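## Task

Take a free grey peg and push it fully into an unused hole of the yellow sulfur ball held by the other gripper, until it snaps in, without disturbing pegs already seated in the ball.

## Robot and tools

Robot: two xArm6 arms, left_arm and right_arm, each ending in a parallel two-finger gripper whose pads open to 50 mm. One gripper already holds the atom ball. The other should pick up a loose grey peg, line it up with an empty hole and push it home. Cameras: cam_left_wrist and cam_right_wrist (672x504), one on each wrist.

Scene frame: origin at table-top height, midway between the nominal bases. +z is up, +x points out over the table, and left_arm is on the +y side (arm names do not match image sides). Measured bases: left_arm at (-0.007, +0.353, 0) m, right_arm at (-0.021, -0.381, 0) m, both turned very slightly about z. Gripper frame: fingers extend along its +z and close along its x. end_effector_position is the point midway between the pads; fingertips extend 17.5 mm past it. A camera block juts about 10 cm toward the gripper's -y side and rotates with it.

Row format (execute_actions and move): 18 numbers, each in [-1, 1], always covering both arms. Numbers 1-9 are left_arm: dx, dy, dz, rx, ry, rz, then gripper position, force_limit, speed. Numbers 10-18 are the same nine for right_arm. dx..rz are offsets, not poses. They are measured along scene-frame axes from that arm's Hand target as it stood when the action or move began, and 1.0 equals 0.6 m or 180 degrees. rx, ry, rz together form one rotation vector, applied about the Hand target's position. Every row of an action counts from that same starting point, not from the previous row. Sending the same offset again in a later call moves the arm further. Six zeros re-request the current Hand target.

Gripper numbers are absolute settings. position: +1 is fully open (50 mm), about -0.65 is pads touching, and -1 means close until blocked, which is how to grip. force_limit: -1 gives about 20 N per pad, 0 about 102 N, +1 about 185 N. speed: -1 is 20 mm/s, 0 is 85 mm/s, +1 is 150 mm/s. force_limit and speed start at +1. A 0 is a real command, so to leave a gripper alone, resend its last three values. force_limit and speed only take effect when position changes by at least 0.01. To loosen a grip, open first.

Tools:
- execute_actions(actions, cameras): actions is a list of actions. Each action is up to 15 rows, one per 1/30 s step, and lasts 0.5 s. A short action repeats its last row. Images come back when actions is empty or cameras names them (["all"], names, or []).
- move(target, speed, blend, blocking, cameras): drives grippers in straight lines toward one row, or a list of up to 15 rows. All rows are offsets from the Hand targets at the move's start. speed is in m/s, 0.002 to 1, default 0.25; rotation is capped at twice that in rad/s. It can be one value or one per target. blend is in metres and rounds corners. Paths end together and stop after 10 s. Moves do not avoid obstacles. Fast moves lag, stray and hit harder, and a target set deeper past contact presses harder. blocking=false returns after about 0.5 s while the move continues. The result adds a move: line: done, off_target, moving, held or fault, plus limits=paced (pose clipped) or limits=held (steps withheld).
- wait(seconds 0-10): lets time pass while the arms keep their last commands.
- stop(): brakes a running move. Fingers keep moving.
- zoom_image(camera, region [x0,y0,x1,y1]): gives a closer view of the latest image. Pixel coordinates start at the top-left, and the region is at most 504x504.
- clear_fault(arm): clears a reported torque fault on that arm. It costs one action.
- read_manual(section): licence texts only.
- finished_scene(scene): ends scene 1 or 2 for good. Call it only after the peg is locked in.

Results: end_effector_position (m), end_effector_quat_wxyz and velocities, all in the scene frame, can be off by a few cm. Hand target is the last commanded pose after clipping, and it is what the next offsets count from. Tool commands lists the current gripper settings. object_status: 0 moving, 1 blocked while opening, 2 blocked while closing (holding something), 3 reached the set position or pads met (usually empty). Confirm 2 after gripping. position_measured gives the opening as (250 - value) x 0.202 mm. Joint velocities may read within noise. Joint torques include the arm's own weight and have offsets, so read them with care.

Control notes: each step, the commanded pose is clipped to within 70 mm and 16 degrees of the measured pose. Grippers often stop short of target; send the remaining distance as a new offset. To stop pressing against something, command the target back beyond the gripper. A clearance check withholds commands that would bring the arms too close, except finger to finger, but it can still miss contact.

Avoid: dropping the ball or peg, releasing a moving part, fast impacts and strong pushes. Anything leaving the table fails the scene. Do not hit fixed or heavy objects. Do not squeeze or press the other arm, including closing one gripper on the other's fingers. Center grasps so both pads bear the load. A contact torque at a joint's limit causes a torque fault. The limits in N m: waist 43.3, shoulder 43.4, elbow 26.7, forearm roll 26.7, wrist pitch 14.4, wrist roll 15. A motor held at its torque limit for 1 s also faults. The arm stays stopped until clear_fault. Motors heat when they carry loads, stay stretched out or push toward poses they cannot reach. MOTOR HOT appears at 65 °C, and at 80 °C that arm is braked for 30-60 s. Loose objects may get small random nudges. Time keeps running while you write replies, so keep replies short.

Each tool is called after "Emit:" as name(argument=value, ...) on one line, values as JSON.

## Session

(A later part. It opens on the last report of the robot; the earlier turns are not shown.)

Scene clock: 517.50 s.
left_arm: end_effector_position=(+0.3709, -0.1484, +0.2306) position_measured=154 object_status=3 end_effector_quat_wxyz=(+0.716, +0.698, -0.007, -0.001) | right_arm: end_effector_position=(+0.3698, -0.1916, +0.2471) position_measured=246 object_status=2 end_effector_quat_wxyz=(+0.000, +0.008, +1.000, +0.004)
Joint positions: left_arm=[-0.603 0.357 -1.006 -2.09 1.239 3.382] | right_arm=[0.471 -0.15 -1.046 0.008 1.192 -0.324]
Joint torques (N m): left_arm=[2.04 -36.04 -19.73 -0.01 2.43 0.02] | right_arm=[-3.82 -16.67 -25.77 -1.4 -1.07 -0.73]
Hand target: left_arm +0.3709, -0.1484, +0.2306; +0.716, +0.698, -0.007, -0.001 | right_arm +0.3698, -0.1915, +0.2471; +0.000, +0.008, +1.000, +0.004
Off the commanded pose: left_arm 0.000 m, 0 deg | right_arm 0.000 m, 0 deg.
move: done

Emit:
move(target=[0,0,0,0,0,0,-0.192157,1,1, 0,0.0008,0,0,0,0,-1,0.2,-0.7], speed=0.01)

Emit:
move(target=[0,0,0,0,0,0,-0.192157,1,1, 0,0.0007,0,0,0,0,-1,0.2,-0.7], speed=0.01)

Emit:
move(target=[0,0,0,0,0,0,-0.192157,1,1, 0,0.0007,0,0,0,0,-1,0.2,-0.7], speed=0.01)

Emit:
move(target=[0,0,0,0,0,0,-0.192157,1,1, 0,0.0007,0,0,0,0,-1,0.2,-0.7], speed=0.01)

Emit:
move(target=[0,0,0,0,0,0,-0.192157,1,1, 0,0.0007,0,0,0,0,-1,0.2,-0.7], speed=0.01)

Emit:
move(target=[0,0,0,0,0,0,-0.192157,1,1, 0,0.0007,0,0,0,0,-1,0.2,-0.7], speed=0.01)

Scene clock: 521.83 s.
left_arm: end_effector_position=(+0.3709, -0.1484, +0.2306) position_measured=154 object_status=3 end_effector_quat_wxyz=(+0.716, +0.698, -0.007, -0.001) | right_arm: end_effector_position=(+0.3698, -0.1911, +0.2471) position_measured=246 object_status=2 end_effector_quat_wxyz=(+0.000, +0.008, +1.000, +0.004)
Joint positions: left_arm=[-0.603 0.357 -1.006 -2.09 1.239 3.382] | right_arm=[0.472 -0.15 -1.047 0.008 1.193 -0.323]
Joint torques (N m): left_arm=[-0.68 -37.62 -22.36 0 3.05 0.01] | right_arm=[3.54 -14.4 -28.31 0.12 -1.6 0.69]
Hand target: left_arm +0.3709, -0.1484, +0.2306; +0.716, +0.698, -0.007, -0.001 | right_arm +0.3698, -0.1911, +0.2471; +0.000, +0.008, +1.000, +0.004
Off the commanded pose: left_arm 0.000 m, 0 deg | right_arm 0.000 m, 0 deg.
move: done

Scene clock: 522.53 s.
left_arm: end_effector_position=(+0.3709, -0.1484, +0.2306) position_measured=154 object_status=3 end_effector_quat_wxyz=(+0.716, +0.698, -0.007, -0.001) | right_arm: end_effector_position=(+0.3698, -0.1907, +0.2471) position_measured=246 object_status=2 end_effector_quat_wxyz=(+0.000, +0.008, +1.000, +0.004)
Joint positions: left_arm=[-0.603 0.357 -1.006 -2.09 1.239 3.382] | right_arm=[0.473 -0.149 -1.048 0.008 1.193 -0.322]
Joint torques (N m): left_arm=[-1.92 -37.79 -23.3 -0.08 3.64 -0.05] | right_arm=[4.63 -14.59 -28.62 0.69 -1.77 0.73]
Hand target: left_arm +0.3709, -0.1484, +0.2306; +0.716, +0.698, -0.007, -0.001 | right_arm +0.3698, -0.1906, +0.2471; +0.000, +0.008, +1.000, +0.004
Off the commanded pose: left_arm 0.000 m, 0 deg | right_arm 0.000 m, 0 deg.
move: done

Scene clock: 523.23 s.
left_arm: end_effector_position=(+0.3709, -0.1484, +0.2306) position_measured=154 object_status=3 end_effector_quat_wxyz=(+0.716, +0.698, -0.007, -0.001) | right_arm: end_effector_position=(+0.3698, -0.1902, +0.2471) position_measured=246 object_status=2 end_effector_quat_wxyz=(+0.000, +0.008, +1.000, +0.004)
Joint positions: left_arm=[-0.603 0.357 -1.006 -2.09 1.239 3.382] | right_arm=[0.474 -0.148 -1.048 0.008 1.193 -0.322]
Joint torques (N m): left_arm=[-3.26 -37.56 -23.6 -0.02 3.75 -0.07] | right_arm=[5.5 -14.43 -28.96 0.65 -2 0.75]
Hand target: left_arm +0.3709, -0.1484, +0.2306; +0.716, +0.698, -0.007, -0.001 | right_arm +0.3698, -0.1902, +0.2471; +0.000, +0.008, +1.000, +0.004
Off the commanded pose: left_arm 0.000 m, 0 deg | right_arm 0.000 m, 0 deg.
move: done

Scene clock: 523.93 s.
left_arm: end_effector_position=(+0.3709, -0.1484, +0.2306) position_measured=154 object_status=3 end_effector_quat_wxyz=(+0.716, +0.698, -0.007, -0.001) | right_arm: end_effector_position=(+0.3698, -0.1898, +0.2471) position_measured=246 object_status=2 end_effector_quat_wxyz=(+0.000, +0.008, +1.000, +0.004)
Joint positions: left_arm=[-0.603 0.357 -1.006 -2.09 1.239 3.382] | right_arm=[0.475 -0.148 -1.049 0.008 1.193 -0.321]
Joint torques (N m): left_arm=[-5.37 -37.7 -25.38 -0.15 3.86 -0.07] | right_arm=[7.68 -14.14 -29.45 1.75 -2.38 0.67]
Hand target: left_arm +0.3709, -0.1484, +0.2306; +0.716, +0.698, -0.007, -0.001 | right_arm +0.3698, -0.1898, +0.2471; +0.000, +0.008, +1.000, +0.004
Off the commanded pose: left_arm 0.000 m, 0 deg | right_arm 0.000 m, 0 deg.
move: done

Scene clock: 524.63 s.
left_arm: end_effector_position=(+0.3709, -0.1484, +0.2306) position_measured=154 object_status=3 end_effector_quat_wxyz=(+0.716, +0.698, -0.007, -0.001) | right_arm: end_effector_position=(+0.3698, -0.1894, +0.2471) position_measured=246 object_status=2 end_effector_quat_wxyz=(+0.000, +0.008, +1.000, +0.004)
Joint positions: left_arm=[-0.603 0.357 -1.006 -2.09 1.239 3.382] | right_arm=[0.476 -0.147 -1.05 0.008 1.193 -0.32]
Joint torques (N m): left_arm=[-9.54 -37.47 -28.03 -0.07 4.29 -0.04] | right_arm=[11.84 -14.21 -30.65 3.22 -3.03 0.68]
Hand target: left_arm +0.3709, -0.1484, +0.2306; +0.716, +0.698, -0.007, -0.001 | right_arm +0.3698, -0.1894, +0.2471; +0.000, +0.008, +1.000, +0.004
Off the commanded pose: left_arm 0.000 m, 0 deg | right_arm 0.000 m, 0 deg.
move: done

Scene clock: 525.33 s.
left_arm: end_effector_position=(+0.3709, -0.1484, +0.2306) position_measured=154 object_status=3 end_effector_quat_wxyz=(+0.716, +0.698, -0.007, -0.001) | right_arm: end_effector_position=(+0.3698, -0.1890, +0.2471) position_measured=246 object_status=2 end_effector_quat_wxyz=(+0.000, +0.008, +1.000, +0.004)
Joint positions: left_arm=[-0.603 0.357 -1.006 -2.09 1.239 3.382] | right_arm=[0.477 -0.147 -1.05 0.008 1.193 -0.319]
Joint torques (N m): left_arm=[-14.06 -37.54 -29.96 -0.38 5 0] | right_arm=[16.42 -14.35 -32.18 4.81 -3.73 0.58]
Hand target: left_arm +0.3709, -0.1484, +0.2306; +0.716, +0.698, -0.007, -0.001 | right_arm +0.3698, -0.1890, +0.2471; +0.000, +0.008, +1.000, +0.004
Off the commanded pose: left_arm 0.000 m, 0 deg | right_arm 0.000 m, 0 deg.
move: done

Emit:
move(target=[[0,0,0,0,0,0,-0.192157,1,1, 0,-0.001,0,0,0,0,-1,0.2,-0.7],[0,0,0,0,0,0,-0.192157,1,1, 0,-0.001,0,0,0,0,-0.19,0.2,-0.9],[0,0,0,0,0,0,-0.192157,1,1, 0,-0.1,0,0,0,0,-0.19,0.2,-0.9],[0,0,0,0,0,0,-0.192157,1,1, 0,-0.08,0.03,0.428,0,0,-0.19,0.2,-0.9]], speed=[0.02,0.02,0.06,0.3], blend=[0,0,0.005,0], cameras=["cam_right_wrist"])

Emit:
zoom_image(camera="cam_right_wrist", region=[306, 160, 376, 260])

Scene clock: 539.73 s.
left_arm: end_effector_position=(+0.3709, -0.1484, +0.2306) position_measured=154 object_status=3 end_effector_quat_wxyz=(+0.716, +0.698, -0.007, -0.001) | right_arm: end_effector_position=(+0.3698, -0.2370, +0.2652) position_measured=181 object_status=3 end_effector_quat_wxyz=(-0.005, +0.007, +0.780, +0.626)
Joint positions: left_arm=[-0.603 0.357 -1.006 -2.09 1.239 3.382] | right_arm=[-0.249 -0.018 -0.796 1.226 1.614 -1.563]
Joint torques (N m): left_arm=[2.55 -35.65 -20.65 -0.16 1.8 -0.06] | right_arm=[-1.66 -14.76 -23.24 1.77 1.54 -0.66]
Hand target: left_arm +0.3709, -0.1484, +0.2306; +0.716, +0.698, -0.007, -0.001 | right_arm +0.3698, -0.2370, +0.2651; -0.005, +0.007, +0.780, +0.626
Off the commanded pose: left_arm 0.000 m, 0 deg | right_arm 0.000 m, 0 deg.
move: done
Images, in order (width x height): cam_right_wrist 672x504.

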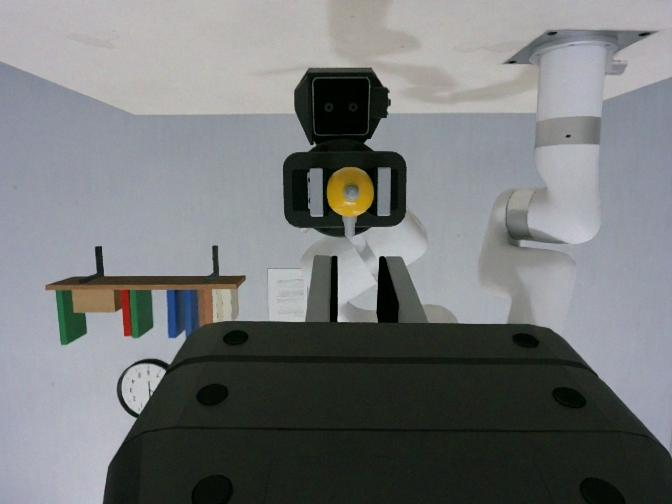

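Scaled by 5.040.

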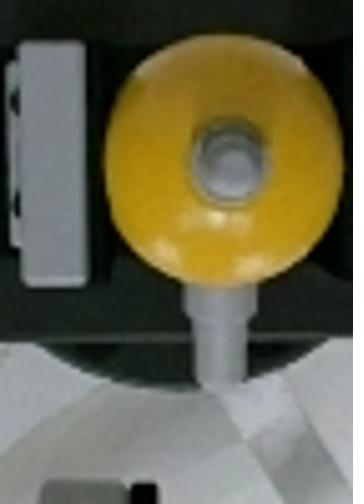

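Emit:
zoom_image(camera="cam_right_wrist", region=[326, 206, 376, 246])

Emit:
zoom_image(camera="cam_right_wrist", region=[322, 160, 382, 220])

Scaled by 10.080.

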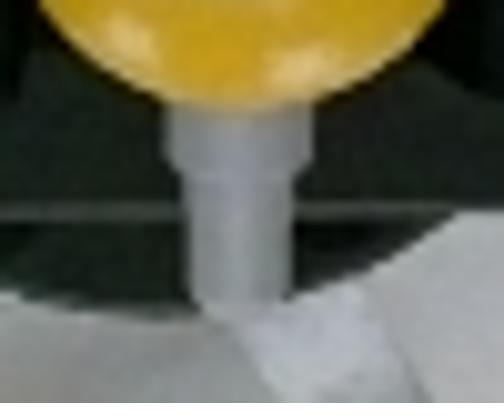

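Scaled by 8.400.

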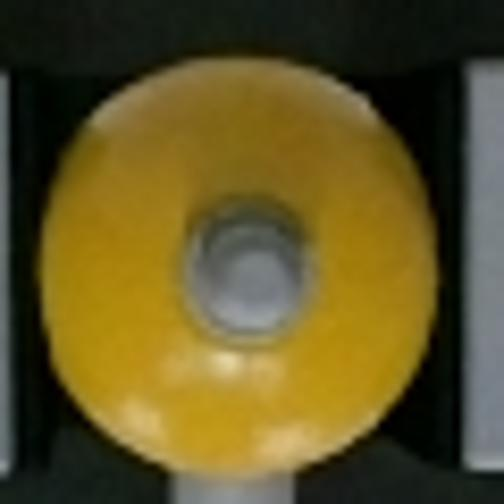

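Emit:
move(target=[[0,0,0,0,0,0,-0.192157,1,1, 0,-0.02,-0.0417,-0.428,0,0,-0.19,0.2,-0.9],[0,0,0,0,0,0,-0.192157,1,1, 0,-0.02,-0.0417,-0.428,0,0,-1,0.2,-0.5],[0,0,0,0,0,0,-0.192157,1,1, 0,0.0583,-0.0417,-0.428,0,0,-1,0.2,-0.5]], speed=[0.3,0.05,0.08], cameras=["cam_right_wrist"])

Emit:
zoom_image(camera="cam_right_wrist", region=[320, 250, 400, 325])

Scene clock: 579.30 s.
left_arm: end_effector_position=(+0.3709, -0.1484, +0.2306) position_measured=154 object_status=3 end_effector_quat_wxyz=(+0.716, +0.698, -0.007, -0.001) | right_arm: end_effector_position=(+0.3699, -0.2020, +0.2401) position_measured=253 object_status=3 end_effector_quat_wxyz=(+0.000, +0.008, +1.000, +0.004)
Joint positions: left_arm=[-0.603 0.357 -1.006 -2.09 1.239 3.382] | right_arm=[0.45 -0.162 -1.015 0.008 1.172 -0.346]
Joint torques (N m): left_arm=[2.39 -33.88 -20.74 -0.17 1.86 -0.05] | right_arm=[1.91 -14.82 -27.72 -0.56 -1.04 0.69]
Hand target: left_arm +0.3709, -0.1484, +0.2306; +0.716, +0.698, -0.007, -0.001 | right_arm +0.3698, -0.2020, +0.2401; +0.000, +0.008, +1.000, +0.004
Off the commanded pose: left_arm 0.000 m, 0 deg | right_arm 0.000 m, 0 deg.
move: done
Images, in order (width x height): cam_right_wrist 672x504.

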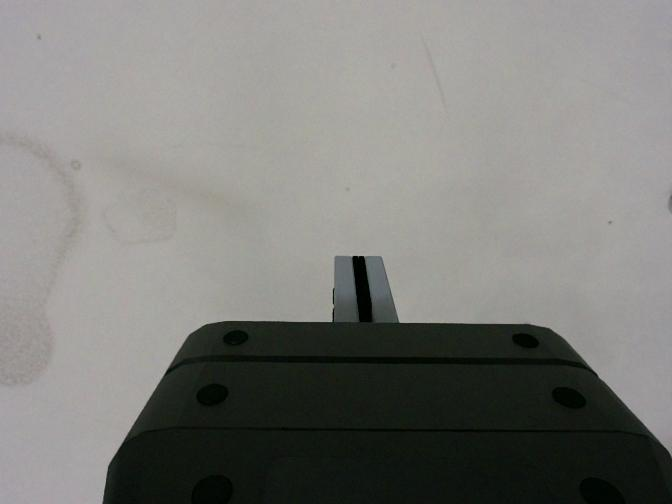

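Scaled by 6.300.

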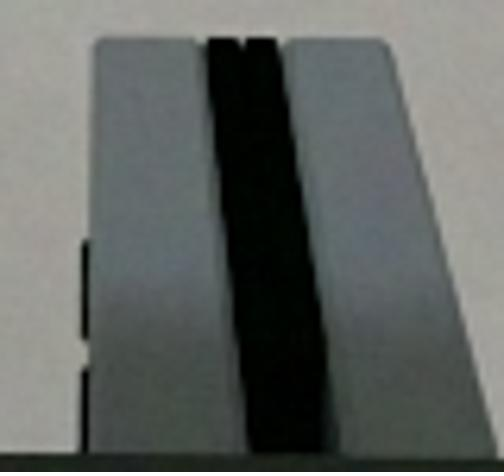

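Emit:
move(target=[0,0,0,0,0,0,-0.192157,1,1, 0,0.0058,0,0,0,0,-1,0.2,-0.5], speed=0.015)

Emit:
move(target=[0,0,0,0,0,0,-0.192157,1,1, 0,0.0022,0,0,0,0,-1,0.2,-0.5], speed=0.01)

Scene clock: 582.73 s.
left_arm: end_effector_position=(+0.3709, -0.1484, +0.2306) position_measured=154 object_status=3 end_effector_quat_wxyz=(+0.716, +0.698, -0.007, -0.001) | right_arm: end_effector_position=(+0.3698, -0.1985, +0.2401) position_measured=253 object_status=3 end_effector_quat_wxyz=(+0.000, +0.008, +1.000, +0.004)
Joint positions: left_arm=[-0.603 0.357 -1.006 -2.09 1.239 3.382] | right_arm=[0.457 -0.157 -1.02 0.008 1.172 -0.339]
Joint torques (N m): left_arm=[2.44 -33.89 -20.81 -0.12 1.87 0.01] | right_arm=[1.8 -15.07 -27.61 -0.62 -0.99 0.55]
Hand target: left_arm +0.3709, -0.1484, +0.2306; +0.716, +0.698, -0.007, -0.001 | right_arm +0.3698, -0.1985, +0.2401; +0.000, +0.008, +1.000, +0.004
Off the commanded pose: left_arm 0.000 m, 0 deg | right_arm 0.000 m, 0 deg.
move: done

Scene clock: 583.43 s.
left_arm: end_effector_position=(+0.3709, -0.1484, +0.2306) position_measured=154 object_status=3 end_effector_quat_wxyz=(+0.716, +0.698, -0.007, -0.001) | right_arm: end_effector_position=(+0.3698, -0.1972, +0.2401) position_measured=253 object_status=3 end_effector_quat_wxyz=(+0.000, +0.008, +1.000, +0.004)
Joint positions: left_arm=[-0.603 0.357 -1.006 -2.09 1.239 3.382] | right_arm=[0.46 -0.155 -1.022 0.008 1.172 -0.336]
Joint torques (N m): left_arm=[1.84 -33.85 -20.9 -0.31 1.91 0.05] | right_arm=[2.47 -14.98 -28.06 -0.5 -1.03 0.65]
Hand target: left_arm +0.3709, -0.1484, +0.2306; +0.716, +0.698, -0.007, -0.001 | right_arm +0.3698, -0.1972, +0.2401; +0.000, +0.008, +1.000, +0.004
Off the commanded pose: left_arm 0.000 m, 0 deg | right_arm 0.000 m, 0 deg.
move: done

Contact begins about here. Push in steps.

Emit:
move(target=[0,0,0,0,0,0,-0.192157,1,1, 0,0.0017,0,0,0,0,-1,0.2,-0.5], speed=0.01)

Emit:
move(target=[0,0,0,0,0,0,-0.192157,1,1, 0,0.0013,0,0,0,0,-1,0.2,-0.5], speed=0.01)

Emit:
move(target=[0,0,0,0,0,0,-0.192157,1,1, 0,0.001,0,0,0,0,-1,0.2,-0.5], speed=0.01)

Emit:
move(target=[0,0,0,0,0,0,-0.192157,1,1, 0,0.001,0,0,0,0,-1,0.2,-0.5], speed=0.01)

Scene clock: 586.63 s.
left_arm: end_effector_position=(+0.3709, -0.1484, +0.2306) position_measured=154 object_status=3 end_effector_quat_wxyz=(+0.716, +0.698, -0.007, -0.001) | right_arm: end_effector_position=(+0.3698, -0.1962, +0.2401) position_measured=253 object_status=3 end_effector_quat_wxyz=(+0.000, +0.008, +1.000, +0.004)
Joint positions: left_arm=[-0.603 0.357 -1.006 -2.09 1.239 3.382] | right_arm=[0.462 -0.153 -1.023 0.008 1.172 -0.334]
Joint torques (N m): left_arm=[-6.81 -33.9 -25.68 -0.22 3.01 -0.09] | right_arm=[10.64 -15.13 -31.19 2.92 -2.61 0.68]
Hand target: left_arm +0.3709, -0.1484, +0.2306; +0.716, +0.698, -0.007, -0.001 | right_arm +0.3698, -0.1962, +0.2401; +0.000, +0.008, +1.000, +0.004
Off the commanded pose: left_arm 0.000 m, 0 deg | right_arm 0.000 m, 0 deg.
move: done

Scene clock: 587.33 s.
left_arm: end_effector_position=(+0.3709, -0.1484, +0.2306) position_measured=154 object_status=3 end_effector_quat_wxyz=(+0.716, +0.698, -0.007, -0.001) | right_arm: end_effector_position=(+0.3698, -0.1954, +0.2401) position_measured=253 object_status=3 end_effector_quat_wxyz=(+0.000, +0.008, +1.000, +0.004)
Joint positions: left_arm=[-0.603 0.357 -1.006 -2.09 1.239 3.382] | right_arm=[0.463 -0.152 -1.024 0.008 1.172 -0.332]
Joint torques (N m): left_arm=[-15.52 -33.84 -29.79 -0.36 3.86 -0.05] | right_arm=[18.48 -15.4 -33.94 5.66 -3.88 0.65]
Hand target: left_arm +0.3709, -0.1484, +0.2306; +0.716, +0.698, -0.007, -0.001 | right_arm +0.3698, -0.1954, +0.2401; +0.000, +0.008, +1.000, +0.004
Off the commanded pose: left_arm 0.000 m, 0 deg | right_arm 0.000 m, 0 deg.
move: done

Scene clock: 588.03 s.
left_arm: end_effector_position=(+0.3709, -0.1484, +0.2306) position_measured=154 object_status=3 end_effector_quat_wxyz=(+0.716, +0.698, -0.007, -0.001) | right_arm: end_effector_position=(+0.3698, -0.1949, +0.2401) position_measured=253 object_status=3 end_effector_quat_wxyz=(+0.000, +0.008, +1.000, +0.004)
Joint positions: left_arm=[-0.603 0.357 -1.006 -2.09 1.239 3.382] | right_arm=[0.465 -0.151 -1.025 0.008 1.172 -0.331]
Joint torques (N m): left_arm=[-19.97 -33.79 -32.98 -0.77 4.84 -0.05] | right_arm=[23.95 -15.84 -36.29 7.71 -4.99 0.58]
Hand target: left_arm +0.3709, -0.1484, +0.2306; +0.716, +0.698, -0.007, -0.001 | right_arm +0.3698, -0.1948, +0.2401; +0.000, +0.008, +1.000, +0.004
Off the commanded pose: left_arm 0.000 m, 0 deg | right_arm 0.000 m, 0 deg.
move: done

Scene clock: 588.73 s.
left_arm: end_effector_position=(+0.3709, -0.1484, +0.2306) position_measured=154 object_status=3 end_effector_quat_wxyz=(+0.716, +0.698, -0.007, -0.001) | right_arm: end_effector_position=(+0.3700, -0.1945, +0.2401) position_measured=253 object_status=3 end_effector_quat_wxyz=(+0.000, +0.009, +1.000, +0.004)
Joint positions: left_arm=[-0.603 0.357 -1.006 -2.09 1.239 3.382] | right_arm=[0.465 -0.15 -1.026 0.008 1.172 -0.33]
Joint torques (N m): left_arm=[-24.59 -33.88 -34.43 -1.06 5.81 -0.04] | right_arm=[27.29 -15.82 -38.09 8.93 -5.56 0.6]
Hand target: left_arm +0.3709, -0.1484, +0.2306; +0.716, +0.698, -0.007, -0.001 | right_arm +0.3698, -0.1942, +0.2401; +0.000, +0.008, +1.000, +0.004
Off the commanded pose: left_arm 0.000 m, 0 deg | right_arm 0.000 m, 0 deg.
move: done

Emit:
move(target=[0,0,0,0,0,0,-0.192157,1,1, -0.0002,0.0013,0,0,0,0,-1,0.2,-0.5], speed=0.01)

Emit:
move(target=[0,0,0,0,0,0,-0.192157,1,1, -0.0002,0.0013,0,0,0,0,-1,0.2,-0.5], speed=0.01)

Emit:
move(target=[0,0,0,0,0,0,-0.192157,1,1, 0,0.001,0,0,0,0,-1,0.2,-0.5], speed=0.01, cameras=["cam_left_wrist"])

Scene clock: 592.40 s.
left_arm: end_effector_position=(+0.3710, -0.1483, +0.2306) position_measured=154 object_status=3 end_effector_quat_wxyz=(+0.716, +0.698, -0.007, -0.001) | right_arm: end_effector_position=(+0.3700, -0.1940, +0.2401) position_measured=253 object_status=3 end_effector_quat_wxyz=(+0.000, +0.009, +1.000, +0.004)
Joint positions: left_arm=[-0.603 0.357 -1.006 -2.09 1.239 3.382] | right_arm=[0.466 -0.15 -1.027 0.008 1.172 -0.328]
Joint torques (N m): left_arm=[-26.63 -34.24 -36.57 -1.26 6.15 -0.02] | right_arm=[31.44 -16.1 -39.56 10.06 -6.07 0.55]
Hand target: left_arm +0.3709, -0.1484, +0.2306; +0.716, +0.698, -0.007, -0.001 | right_arm +0.3697, -0.1934, +0.2401; +0.000, +0.008, +1.000, +0.004
Off the commanded pose: left_arm 0.000 m, 0 deg | right_arm 0.001 m, 0 deg.
move: done

Scene clock: 593.10 s.
left_arm: end_effector_position=(+0.3711, -0.1482, +0.2306) position_measured=154 object_status=3 end_effector_quat_wxyz=(+0.716, +0.698, -0.007, -0.001) | right_arm: end_effector_position=(+0.3700, -0.1936, +0.2401) position_measured=253 object_status=3 end_effector_quat_wxyz=(+0.000, +0.009, +1.000, +0.004)
Joint positions: left_arm=[-0.603 0.357 -1.006 -2.09 1.239 3.382] | right_arm=[0.467 -0.149 -1.028 0.007 1.172 -0.326]
Joint torques (N m): left_arm=[-28.75 -34.47 -39.02 -1.21 6.19 -0.02] | right_arm=[35.09 -16.07 -40.11 11.38 -6.37 0.61]
Hand target: left_arm +0.3709, -0.1484, +0.2306; +0.716, +0.698, -0.007, -0.001 | right_arm +0.3696, -0.1926, +0.2401; +0.000, +0.008, +1.000, +0.004
Off the commanded pose: left_arm 0.000 m, 0 deg | right_arm 0.001 m, 0 deg.
move: done

Scene clock: 593.80 s.
left_arm: end_effector_position=(+0.3713, -0.1481, +0.2306) position_measured=154 object_status=3 end_effector_quat_wxyz=(+0.716, +0.698, -0.006, -0.001) | right_arm: end_effector_position=(+0.3702, -0.1932, +0.2401) position_measured=253 object_status=3 end_effector_quat_wxyz=(+0.001, +0.010, +1.000, +0.004)
Joint positions: left_arm=[-0.602 0.357 -1.006 -2.09 1.239 3.382] | right_arm=[0.468 -0.148 -1.029 0.007 1.172 -0.325]
Joint torques (N m): left_arm=[-30.31 -34.42 -40.19 -1.14 6.23 0] | right_arm=[37.85 -16.08 -40.88 12.25 -6.62 0.55]
Hand target: left_arm +0.3709, -0.1484, +0.2306; +0.716, +0.698, -0.007, -0.001 | right_arm +0.3696, -0.1920, +0.2401; +0.000, +0.008, +1.000, +0.004
Off the commanded pose: left_arm 0.001 m, 0 deg | right_arm 0.001 m, 0 deg.
move: done
Images, in order (width x height): cam_left_wrist 672x504.

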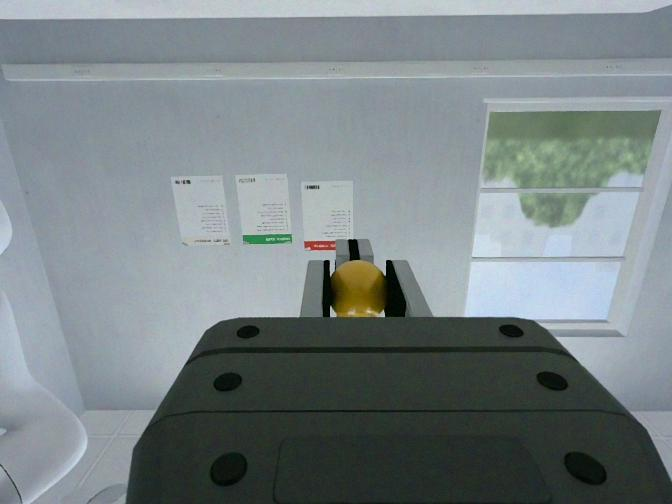

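Emit:
move(target=[[0,0,0,0,0,0,-0.192157,1,1,0,-0.0083,0,0,0,0,-1,0.2,-0.5],[0,0,0,0,0,0,-0.192157,1,1,0,-0.055,0,0,0,0,-1,0.2,-0.5]], speed=[0.01,0.08], cameras=["all"])

Scene clock: 603.17 s.
left_arm: end_effector_position=(+0.3709, -0.1484, +0.2306) position_measured=154 object_status=3 end_effector_quat_wxyz=(+0.716, +0.698, -0.007, -0.001) | right_arm: end_effector_position=(+0.3696, -0.2250, +0.2401) position_measured=253 object_status=3 end_effector_quat_wxyz=(+0.000, +0.008, +1.000, +0.004)
Joint positions: left_arm=[-0.603 0.357 -1.006 -2.09 1.239 3.382] | right_arm=[0.4 -0.193 -0.983 0.008 1.172 -0.396]
Joint torques (N m): left_arm=[2.56 -35.97 -20.49 -0.82 1.85 0] | right_arm=[-1.68 -16.24 -25.99 0.22 -0.99 -0.73]
Hand target: left_arm +0.3709, -0.1484, +0.2306; +0.716, +0.698, -0.007, -0.001 | right_arm +0.3696, -0.2250, +0.2401; +0.000, +0.008, +1.000, +0.004
Off the commanded pose: left_arm 0.000 m, 0 deg | right_arm 0.000 m, 0 deg.
move: done

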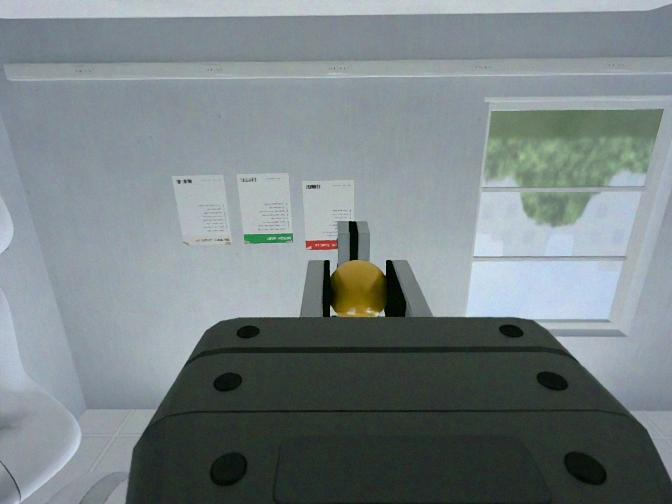

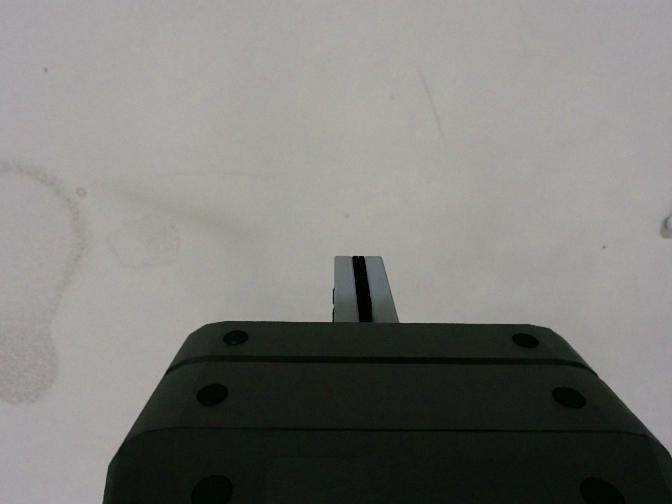

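Emit:
move(target=[[0,0,0,0,0,0,-0.192157,1,1,0,0,0.1115,0,0,0,-1,0.2,-0.5],[0,0,0,0,0,0,-0.192157,1,1,0,0.1383,0.1115,-0.072,0,0,-1,0.2,-0.5]], speed=0.15, cameras=["cam_right_wrist"])

Emit:
zoom_image(camera="cam_right_wrist", region=[316, 160, 396, 240])

Scene clock: 607.00 s.
left_arm: end_effector_position=(+0.3709, -0.1484, +0.2306) position_measured=154 object_status=3 end_effector_quat_wxyz=(+0.716, +0.698, -0.007, -0.001) | right_arm: end_effector_position=(+0.3696, -0.1421, +0.3070) position_measured=253 object_status=3 end_effector_quat_wxyz=(+0.001, +0.008, +0.994, -0.109)
Joint positions: left_arm=[-0.603 0.357 -1.006 -2.09 1.239 3.382] | right_arm=[0.669 0.034 -1.433 -0.174 1.532 -0.106]
Joint torques (N m): left_arm=[2.48 -36.93 -20.64 -0.49 1.81 -0.02] | right_arm=[2.09 -18.12 -27.12 -1 -0.7 0.63]
Hand target: left_arm +0.3709, -0.1484, +0.2306; +0.716, +0.698, -0.007, -0.001 | right_arm +0.3696, -0.1420, +0.3070; +0.001, +0.008, +0.994, -0.109
Off the commanded pose: left_arm 0.000 m, 0 deg | right_arm 0.000 m, 0 deg.
move: done
Images, in order (width x height): cam_right_wrist 672x504.

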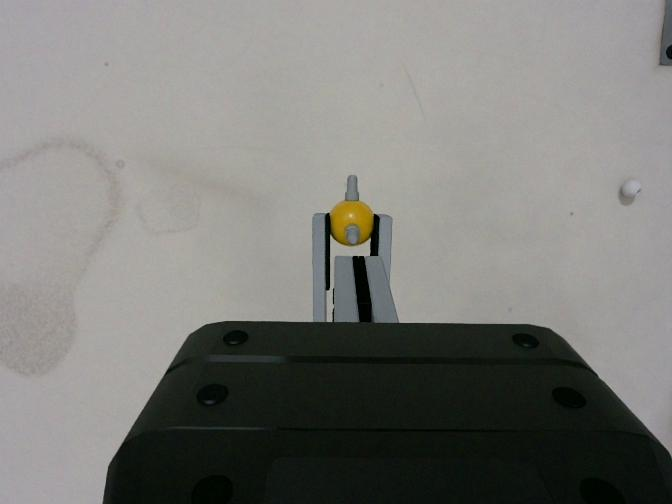

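Scaled by 6.300.

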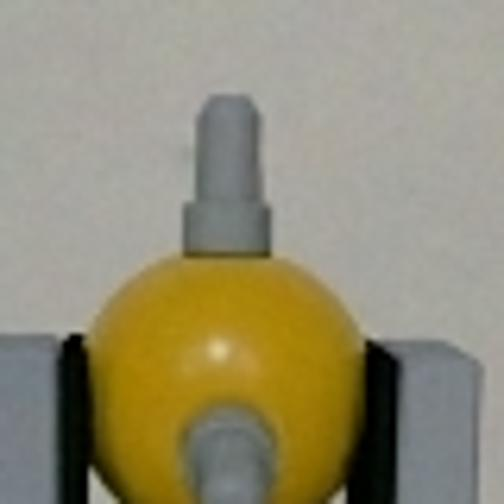

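Emit:
move(target=[0,0,0,0,0.5,0,-0.192157,1,1,0,0,0,0,0,0,-1,0.2,-0.5], speed=0.35, cameras=["cam_right_wrist"])

Emit:
zoom_image(camera="cam_right_wrist", region=[306, 160, 406, 260])

Scene clock: 628.77 s.
left_arm: end_effector_position=(+0.3708, -0.1484, +0.2306) position_measured=154 object_status=3 end_effector_quat_wxyz=(+0.511, +0.493, +0.501, -0.495) | right_arm: end_effector_position=(+0.3696, -0.1420, +0.3070) position_measured=253 object_status=3 end_effector_quat_wxyz=(+0.001, +0.008, +0.994, -0.109)
Joint positions: left_arm=[-0.62 0.333 -0.984 -2.13 1.2 1.824] | right_arm=[0.669 0.034 -1.433 -0.174 1.532 -0.106]
Joint torques (N m): left_arm=[1.43 -37.48 -22.33 -0.04 1.86 -0.58] | right_arm=[2.05 -18.13 -27.36 -0.99 -0.96 0.69]
Hand target: left_arm +0.3709, -0.1484, +0.2306; +0.511, +0.493, +0.501, -0.495 | right_arm +0.3696, -0.1420, +0.3070; +0.001, +0.008, +0.994, -0.109
Off the commanded pose: left_arm 0.000 m, 0 deg | right_arm 0.000 m, 0 deg.
move: done
Images, in order (width x height): cam_right_wrist 672x504.

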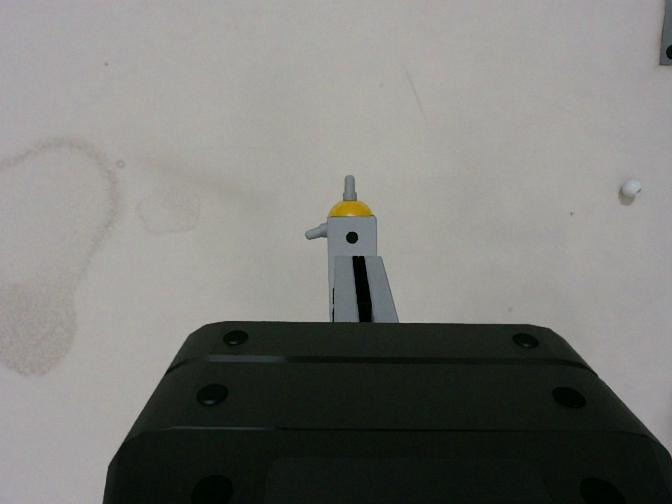

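Scaled by 5.040.

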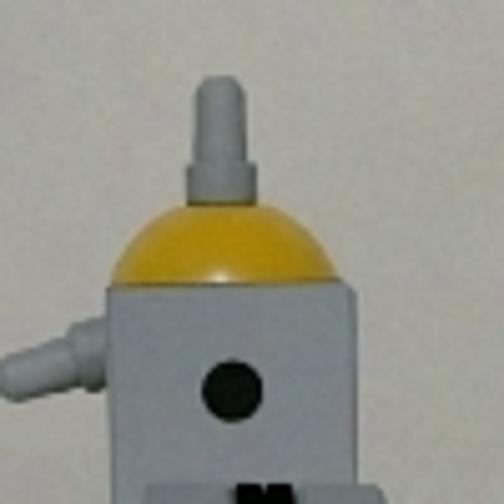

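Emit:
zoom_image(camera="cam_right_wrist", region=[304, 170, 384, 250])

Emit:
zoom_image(camera="cam_right_wrist", region=[300, 215, 335, 250])

Emit:
zoom_image(camera="cam_right_wrist", region=[332, 173, 367, 208])

Scaled by 6.300.

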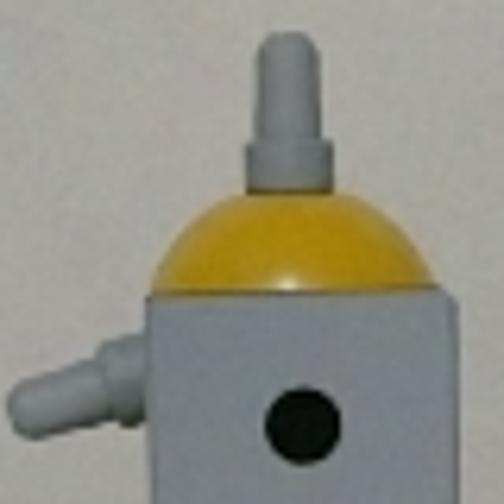

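Scaled by 14.400.

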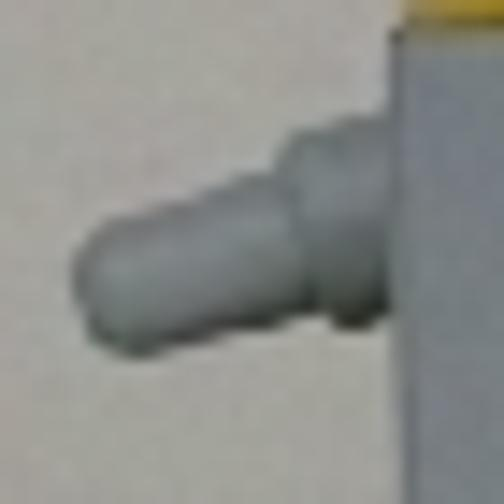

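Scaled by 14.400.

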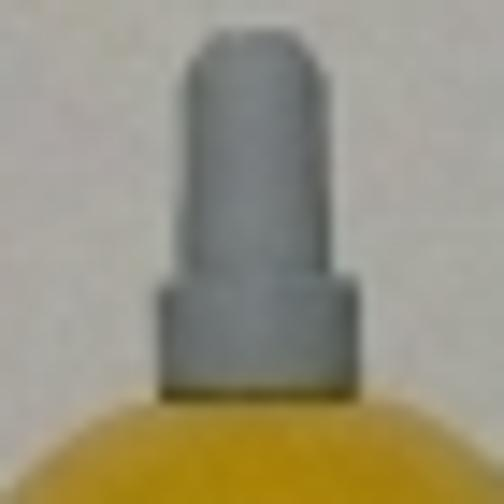

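Emit:
finished_scene(scene=1)

The scene is finished: the task was done.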